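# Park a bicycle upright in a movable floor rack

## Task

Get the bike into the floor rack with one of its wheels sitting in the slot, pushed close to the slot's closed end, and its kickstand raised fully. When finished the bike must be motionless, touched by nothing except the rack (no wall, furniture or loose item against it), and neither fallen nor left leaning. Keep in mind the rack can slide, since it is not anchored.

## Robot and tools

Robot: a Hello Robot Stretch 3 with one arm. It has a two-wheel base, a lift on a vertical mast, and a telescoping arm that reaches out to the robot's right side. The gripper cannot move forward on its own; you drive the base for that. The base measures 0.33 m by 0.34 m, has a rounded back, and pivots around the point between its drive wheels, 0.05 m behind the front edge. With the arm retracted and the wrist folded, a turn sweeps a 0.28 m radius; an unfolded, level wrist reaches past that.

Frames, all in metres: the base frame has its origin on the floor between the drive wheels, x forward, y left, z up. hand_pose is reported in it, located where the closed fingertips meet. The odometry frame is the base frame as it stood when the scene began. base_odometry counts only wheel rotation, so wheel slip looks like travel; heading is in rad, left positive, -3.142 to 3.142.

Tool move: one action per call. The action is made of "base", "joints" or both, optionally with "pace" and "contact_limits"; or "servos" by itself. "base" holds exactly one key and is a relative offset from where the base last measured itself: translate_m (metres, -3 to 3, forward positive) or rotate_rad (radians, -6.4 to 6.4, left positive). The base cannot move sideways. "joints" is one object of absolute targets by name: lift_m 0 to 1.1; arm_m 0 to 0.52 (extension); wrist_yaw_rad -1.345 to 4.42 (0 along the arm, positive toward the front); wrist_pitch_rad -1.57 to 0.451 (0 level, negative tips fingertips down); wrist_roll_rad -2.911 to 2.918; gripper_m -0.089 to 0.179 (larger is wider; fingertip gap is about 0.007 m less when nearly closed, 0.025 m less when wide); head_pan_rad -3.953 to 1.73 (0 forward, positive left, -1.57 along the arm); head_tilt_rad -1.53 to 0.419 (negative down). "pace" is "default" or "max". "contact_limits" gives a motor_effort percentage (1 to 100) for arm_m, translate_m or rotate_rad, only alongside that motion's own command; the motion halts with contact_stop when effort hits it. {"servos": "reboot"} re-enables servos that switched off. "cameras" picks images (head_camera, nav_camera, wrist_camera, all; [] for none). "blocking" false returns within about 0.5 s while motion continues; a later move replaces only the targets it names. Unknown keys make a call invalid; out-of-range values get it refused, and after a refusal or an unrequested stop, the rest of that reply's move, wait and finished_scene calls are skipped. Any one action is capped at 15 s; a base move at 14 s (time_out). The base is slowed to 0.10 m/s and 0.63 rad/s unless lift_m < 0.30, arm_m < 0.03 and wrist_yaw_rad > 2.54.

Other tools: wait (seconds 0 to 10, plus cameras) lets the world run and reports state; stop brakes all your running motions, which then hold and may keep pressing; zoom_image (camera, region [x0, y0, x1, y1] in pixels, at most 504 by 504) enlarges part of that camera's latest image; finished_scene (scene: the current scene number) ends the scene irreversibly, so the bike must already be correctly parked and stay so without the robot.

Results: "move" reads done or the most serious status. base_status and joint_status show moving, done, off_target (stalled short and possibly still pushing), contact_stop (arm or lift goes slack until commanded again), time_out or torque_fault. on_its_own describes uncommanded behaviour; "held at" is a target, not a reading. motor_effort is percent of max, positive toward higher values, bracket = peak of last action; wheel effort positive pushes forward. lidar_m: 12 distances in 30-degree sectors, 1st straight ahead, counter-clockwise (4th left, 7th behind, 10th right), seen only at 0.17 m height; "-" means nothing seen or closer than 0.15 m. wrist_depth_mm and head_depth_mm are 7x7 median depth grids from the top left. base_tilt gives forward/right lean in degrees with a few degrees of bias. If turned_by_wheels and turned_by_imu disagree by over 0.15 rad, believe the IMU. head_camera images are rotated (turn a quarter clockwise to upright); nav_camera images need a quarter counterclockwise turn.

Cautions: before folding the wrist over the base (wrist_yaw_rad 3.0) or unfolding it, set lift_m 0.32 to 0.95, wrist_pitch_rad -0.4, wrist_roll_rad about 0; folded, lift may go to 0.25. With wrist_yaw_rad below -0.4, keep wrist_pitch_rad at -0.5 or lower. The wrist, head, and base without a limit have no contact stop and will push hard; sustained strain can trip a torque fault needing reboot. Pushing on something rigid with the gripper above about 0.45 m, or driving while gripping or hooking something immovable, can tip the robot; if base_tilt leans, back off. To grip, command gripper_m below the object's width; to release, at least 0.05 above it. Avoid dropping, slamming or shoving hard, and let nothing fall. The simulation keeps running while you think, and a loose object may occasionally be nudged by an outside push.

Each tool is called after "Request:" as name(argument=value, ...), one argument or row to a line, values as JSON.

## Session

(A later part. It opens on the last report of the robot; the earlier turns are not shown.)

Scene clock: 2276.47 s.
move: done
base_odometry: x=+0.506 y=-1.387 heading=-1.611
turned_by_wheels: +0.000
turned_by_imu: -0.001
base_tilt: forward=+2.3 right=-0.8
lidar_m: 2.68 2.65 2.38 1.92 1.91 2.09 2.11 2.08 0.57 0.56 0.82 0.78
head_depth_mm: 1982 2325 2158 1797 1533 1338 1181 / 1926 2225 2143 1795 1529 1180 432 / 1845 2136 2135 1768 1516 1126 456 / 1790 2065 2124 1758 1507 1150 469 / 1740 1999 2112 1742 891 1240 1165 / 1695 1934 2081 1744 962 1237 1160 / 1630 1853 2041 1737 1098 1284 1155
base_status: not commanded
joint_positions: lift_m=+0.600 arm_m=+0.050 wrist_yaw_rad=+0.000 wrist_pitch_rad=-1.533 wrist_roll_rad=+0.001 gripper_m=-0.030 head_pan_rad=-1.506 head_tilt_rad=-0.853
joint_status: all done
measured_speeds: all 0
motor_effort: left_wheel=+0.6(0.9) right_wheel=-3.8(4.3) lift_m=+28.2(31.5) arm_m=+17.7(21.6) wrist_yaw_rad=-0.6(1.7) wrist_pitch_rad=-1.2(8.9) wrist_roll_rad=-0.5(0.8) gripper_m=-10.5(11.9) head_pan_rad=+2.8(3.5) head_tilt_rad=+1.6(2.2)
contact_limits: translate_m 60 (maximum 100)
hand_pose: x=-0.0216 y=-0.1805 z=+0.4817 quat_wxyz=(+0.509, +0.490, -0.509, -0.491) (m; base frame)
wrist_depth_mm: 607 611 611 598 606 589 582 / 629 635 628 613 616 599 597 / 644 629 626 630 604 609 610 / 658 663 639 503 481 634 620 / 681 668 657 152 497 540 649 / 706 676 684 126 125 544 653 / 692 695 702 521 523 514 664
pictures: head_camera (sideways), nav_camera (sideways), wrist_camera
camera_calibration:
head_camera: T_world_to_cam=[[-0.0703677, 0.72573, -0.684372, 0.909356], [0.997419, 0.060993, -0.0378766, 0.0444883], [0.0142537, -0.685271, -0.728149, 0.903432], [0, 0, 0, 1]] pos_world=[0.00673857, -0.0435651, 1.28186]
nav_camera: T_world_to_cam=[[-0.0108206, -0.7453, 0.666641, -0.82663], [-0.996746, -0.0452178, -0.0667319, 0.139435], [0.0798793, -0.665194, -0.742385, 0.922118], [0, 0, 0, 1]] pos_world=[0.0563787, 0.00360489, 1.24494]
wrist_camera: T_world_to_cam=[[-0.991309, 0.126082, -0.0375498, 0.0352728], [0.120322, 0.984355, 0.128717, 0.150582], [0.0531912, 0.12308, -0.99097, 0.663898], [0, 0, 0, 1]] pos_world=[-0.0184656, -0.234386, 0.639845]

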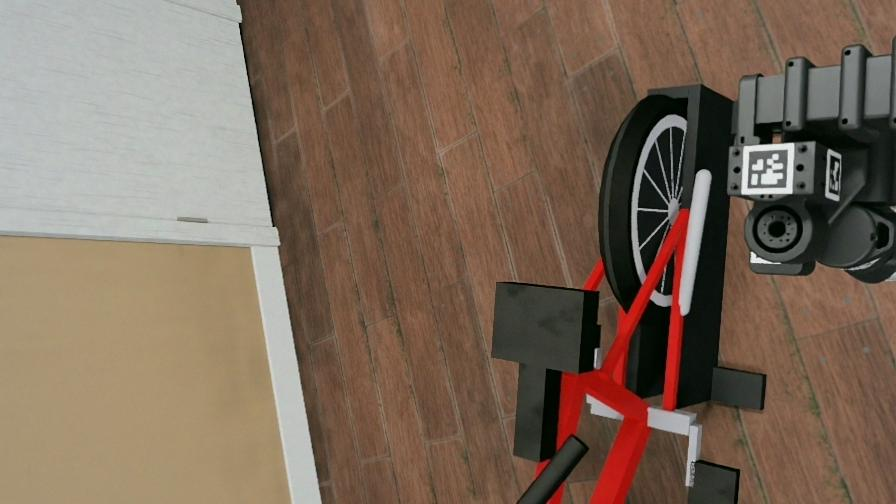

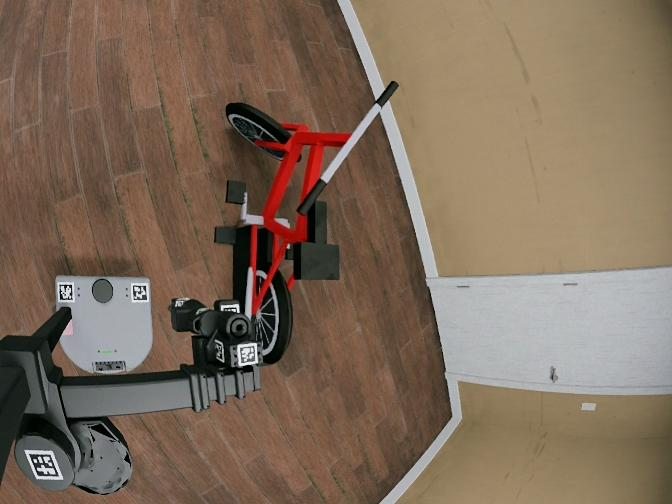

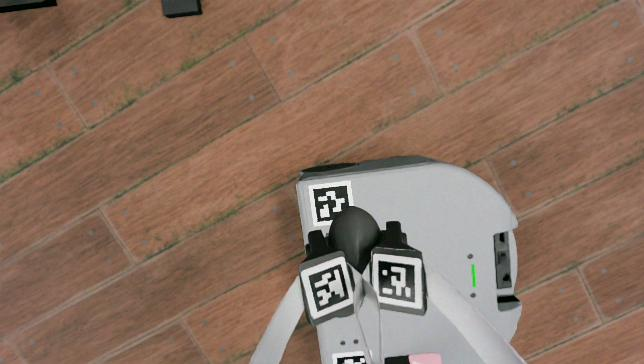

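Request:
move(
  joints={"lift_m":0.35,"arm_m":0.0,"wrist_pitch_rad":-0.5,"gripper_m":0.1},
)

Request:
zoom_image(
  camera="wrist_camera",
  region=[100, 0, 604, 364],
)

Scene clock: 2302.50 s.
move: done
base_odometry: x=+0.506 y=-1.387 heading=-1.611
turned_by_wheels: +0.000
turned_by_imu: -0.001
base_tilt: forward=+2.3 right=-0.8
lidar_m: 2.68 2.65 2.38 1.92 1.91 2.09 2.10 2.09 0.57 0.56 0.82 0.78
head_depth_mm: 1979 2299 2152 1799 1524 1335 1181 / 1928 2231 2166 1798 1528 1242 1176 / 1845 2124 2145 1772 1527 1182 1154 / 1803 2032 2130 1765 1515 1218 757 / 1727 2000 2117 1766 889 1239 1147 / 1696 1915 2084 1746 963 1246 1163 / 1634 1851 2030 1746 1109 1280 1155
base_status: not commanded
joint_positions: lift_m=+0.350 arm_m=+0.000 wrist_yaw_rad=+0.000 wrist_pitch_rad=-0.520 wrist_roll_rad=+0.001 gripper_m=+0.100 head_pan_rad=-1.505 head_tilt_rad=-0.853
joint_status: all done
measured_speeds: all 0
motor_effort: left_wheel=+0.5(0.9) right_wheel=-3.4(4.2) lift_m=+23.5(25.5) arm_m=-16.2(20.3) wrist_yaw_rad=+0.6(1.3) wrist_pitch_rad=+3.6(5.9) wrist_roll_rad=-0.4(0.7) gripper_m=+0.7(80.0) head_pan_rad=+2.4(3.2) head_tilt_rad=+1.0(2.3)
contact_limits: translate_m 60 (maximum 100)
hand_pose: x=-0.0215 y=-0.3554 z=+0.3406 quat_wxyz=(+0.683, +0.182, -0.683, -0.182) (m; base frame)
wrist_depth_mm: - 289 - - 294 - - / - 333 360 321 316 321 905 / - 482 500 344 353 360 712 / 416 431 466 392 393 404 611 / 686 403 397 438 447 142 531 / 575 582 130 495 499 120 468 / 536 492 463 466 452 440 411
pictures: head_camera (sideways), nav_camera (sideways), wrist_camera
camera_calibration:
head_camera: T_world_to_cam=[[-0.0704041, 0.725622, -0.684482, 0.9095], [0.997416, 0.0610465, -0.037876, 0.0444875], [0.0143016, -0.68538, -0.728045, 0.903297], [0, 0, 0, 1]] pos_world=[0.00674135, -0.043568, 1.28186]
nav_camera: T_world_to_cam=[[-0.0107829, -0.7452, 0.666754, -0.826777], [-0.996742, -0.0452871, -0.0667349, 0.139439], [0.0799261, -0.665301, -0.742284, 0.921986], [0, 0, 0, 1]] pos_world=[0.0563791, 0.0035993, 1.24494]
wrist_camera: T_world_to_cam=[[-0.991364, 0.0340563, -0.126639, 0.0497849], [0.119663, 0.629979, -0.767338, 0.520116], [0.0536473, -0.775865, -0.628614, 0.102619], [0, 0, 0, 1]] pos_world=[-0.018389, -0.24974, 0.469917]

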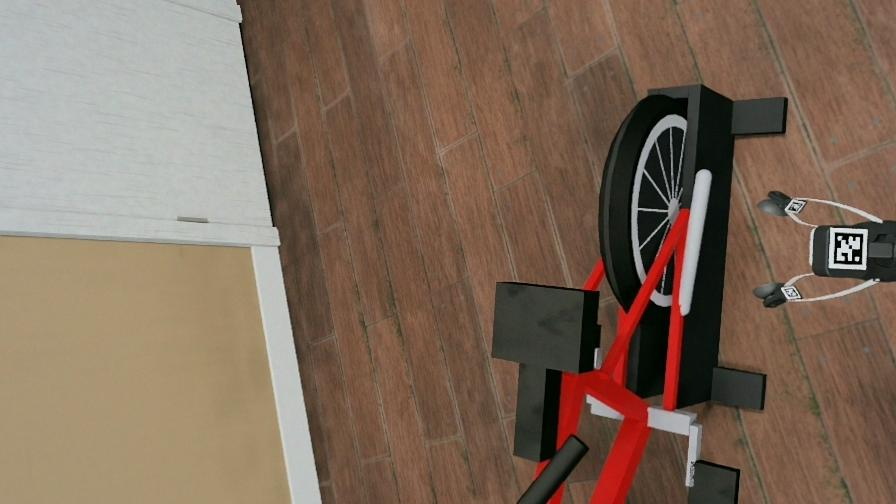

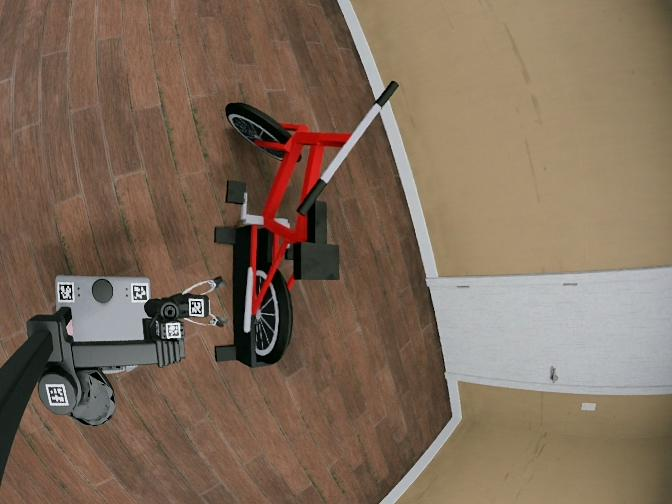

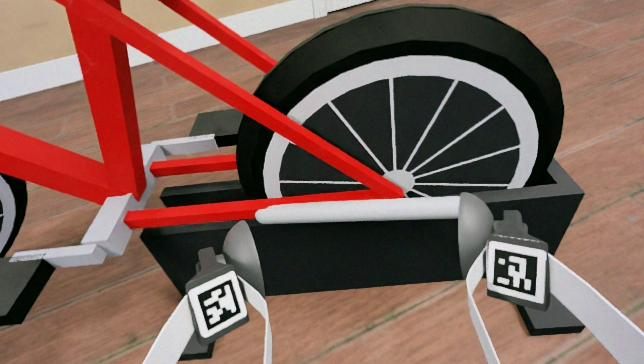

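Scaled by 1.000.

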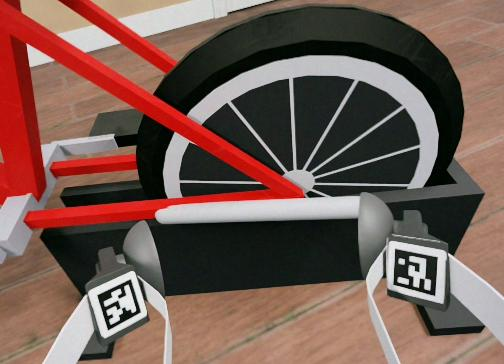

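Request:
move(
  joints={"gripper_m":-0.03,"lift_m":0.3,"wrist_pitch_rad":-0.6},
)

Request:
zoom_image(
  camera="wrist_camera",
  region=[200, 140, 600, 300],
)

Scene clock: 2318.17 s.
move: done
base_odometry: x=+0.506 y=-1.387 heading=-1.611
turned_by_wheels: +0.000
turned_by_imu: -0.001
base_tilt: forward=+2.3 right=-0.8
lidar_m: 2.68 2.65 2.38 1.92 1.91 2.08 2.10 2.08 0.58 0.56 0.82 0.78
head_depth_mm: 1986 2309 2181 1797 1529 1332 1183 / 1908 2233 2153 1787 1517 1241 1172 / 1855 2138 2140 1786 1514 1181 1166 / 1805 2045 2124 1774 1513 1218 941 / 1740 2002 2107 1759 891 1246 1165 / 1698 1920 2078 1756 957 1241 1161 / 1641 1841 2022 1750 1109 1286 1156
base_status: not commanded
joint_positions: lift_m=+0.300 arm_m=+0.000 wrist_yaw_rad=+0.000 wrist_pitch_rad=-0.610 wrist_roll_rad=+0.001 gripper_m=-0.029 head_pan_rad=-1.505 head_tilt_rad=-0.853
joint_status: all done
measured_speeds: all 0
motor_effort: left_wheel=+0.6(0.9) right_wheel=-3.7(4.1) lift_m=+25.7(25.7) arm_m=-10.6(12.7) wrist_yaw_rad=+0.8(1.4) wrist_pitch_rad=+1.8(4.0) wrist_roll_rad=-0.4(0.7) gripper_m=-10.7(84.3) head_pan_rad=+2.5(3.3) head_tilt_rad=+1.2(1.9)
contact_limits: translate_m 60 (maximum 100)
hand_pose: x=-0.0215 y=-0.3412 z=+0.2722 quat_wxyz=(+0.674, +0.212, -0.674, -0.213) (m; base frame)
wrist_depth_mm: 314 - 304 299 299 301 723 / 363 444 345 326 340 344 645 / 376 400 360 351 340 372 547 / 357 415 418 420 422 425 489 / 578 535 484 152 465 452 438 / 495 470 464 126 125 407 398 / 444 428 414 386 385 363 362
pictures: head_camera (sideways), nav_camera (sideways), wrist_camera
camera_calibration:
head_camera: T_world_to_cam=[[-0.0704038, 0.725623, -0.684482, 0.9095], [0.997416, 0.0610462, -0.037876, 0.0444875], [0.0143013, -0.68538, -0.728045, 0.903297], [0, 0, 0, 1]] pos_world=[0.00674134, -0.043568, 1.28186]
nav_camera: T_world_to_cam=[[-0.0107832, -0.7452, 0.666754, -0.826777], [-0.996742, -0.0452867, -0.0667349, 0.139439], [0.0799259, -0.665301, -0.742284, 0.921986], [0, 0, 0, 1]] pos_world=[0.0563791, 0.00359928, 1.24494]
wrist_camera: T_world_to_cam=[[-0.991363, 0.0453971, -0.123036, 0.0435153], [0.119699, 0.696536, -0.707468, 0.465126], [0.0535822, -0.716085, -0.695954, 0.109391], [0, 0, 0, 1]] pos_world=[-0.0183969, -0.247619, 0.410547]

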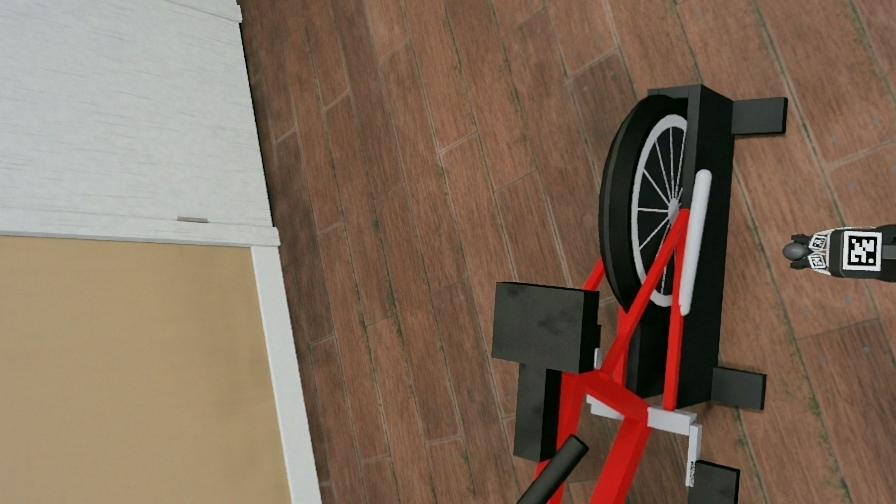

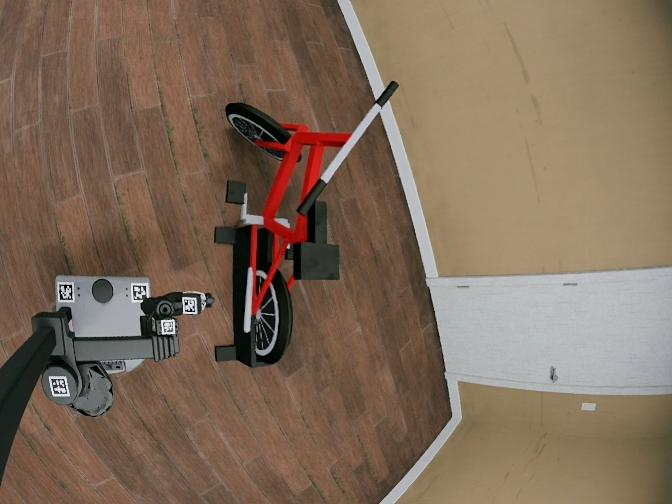

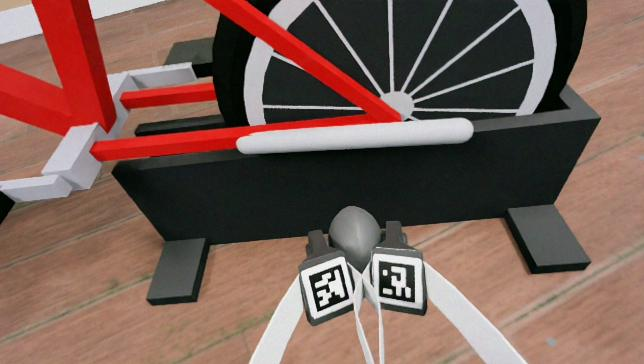

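Scaled by 1.260.

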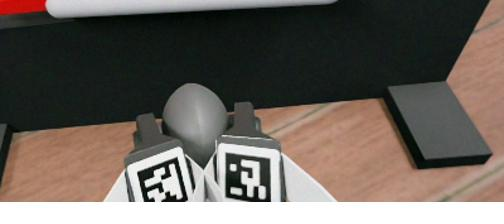

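Request:
finished_scene(
  scene=2,
)

The scene is finished: the task was done.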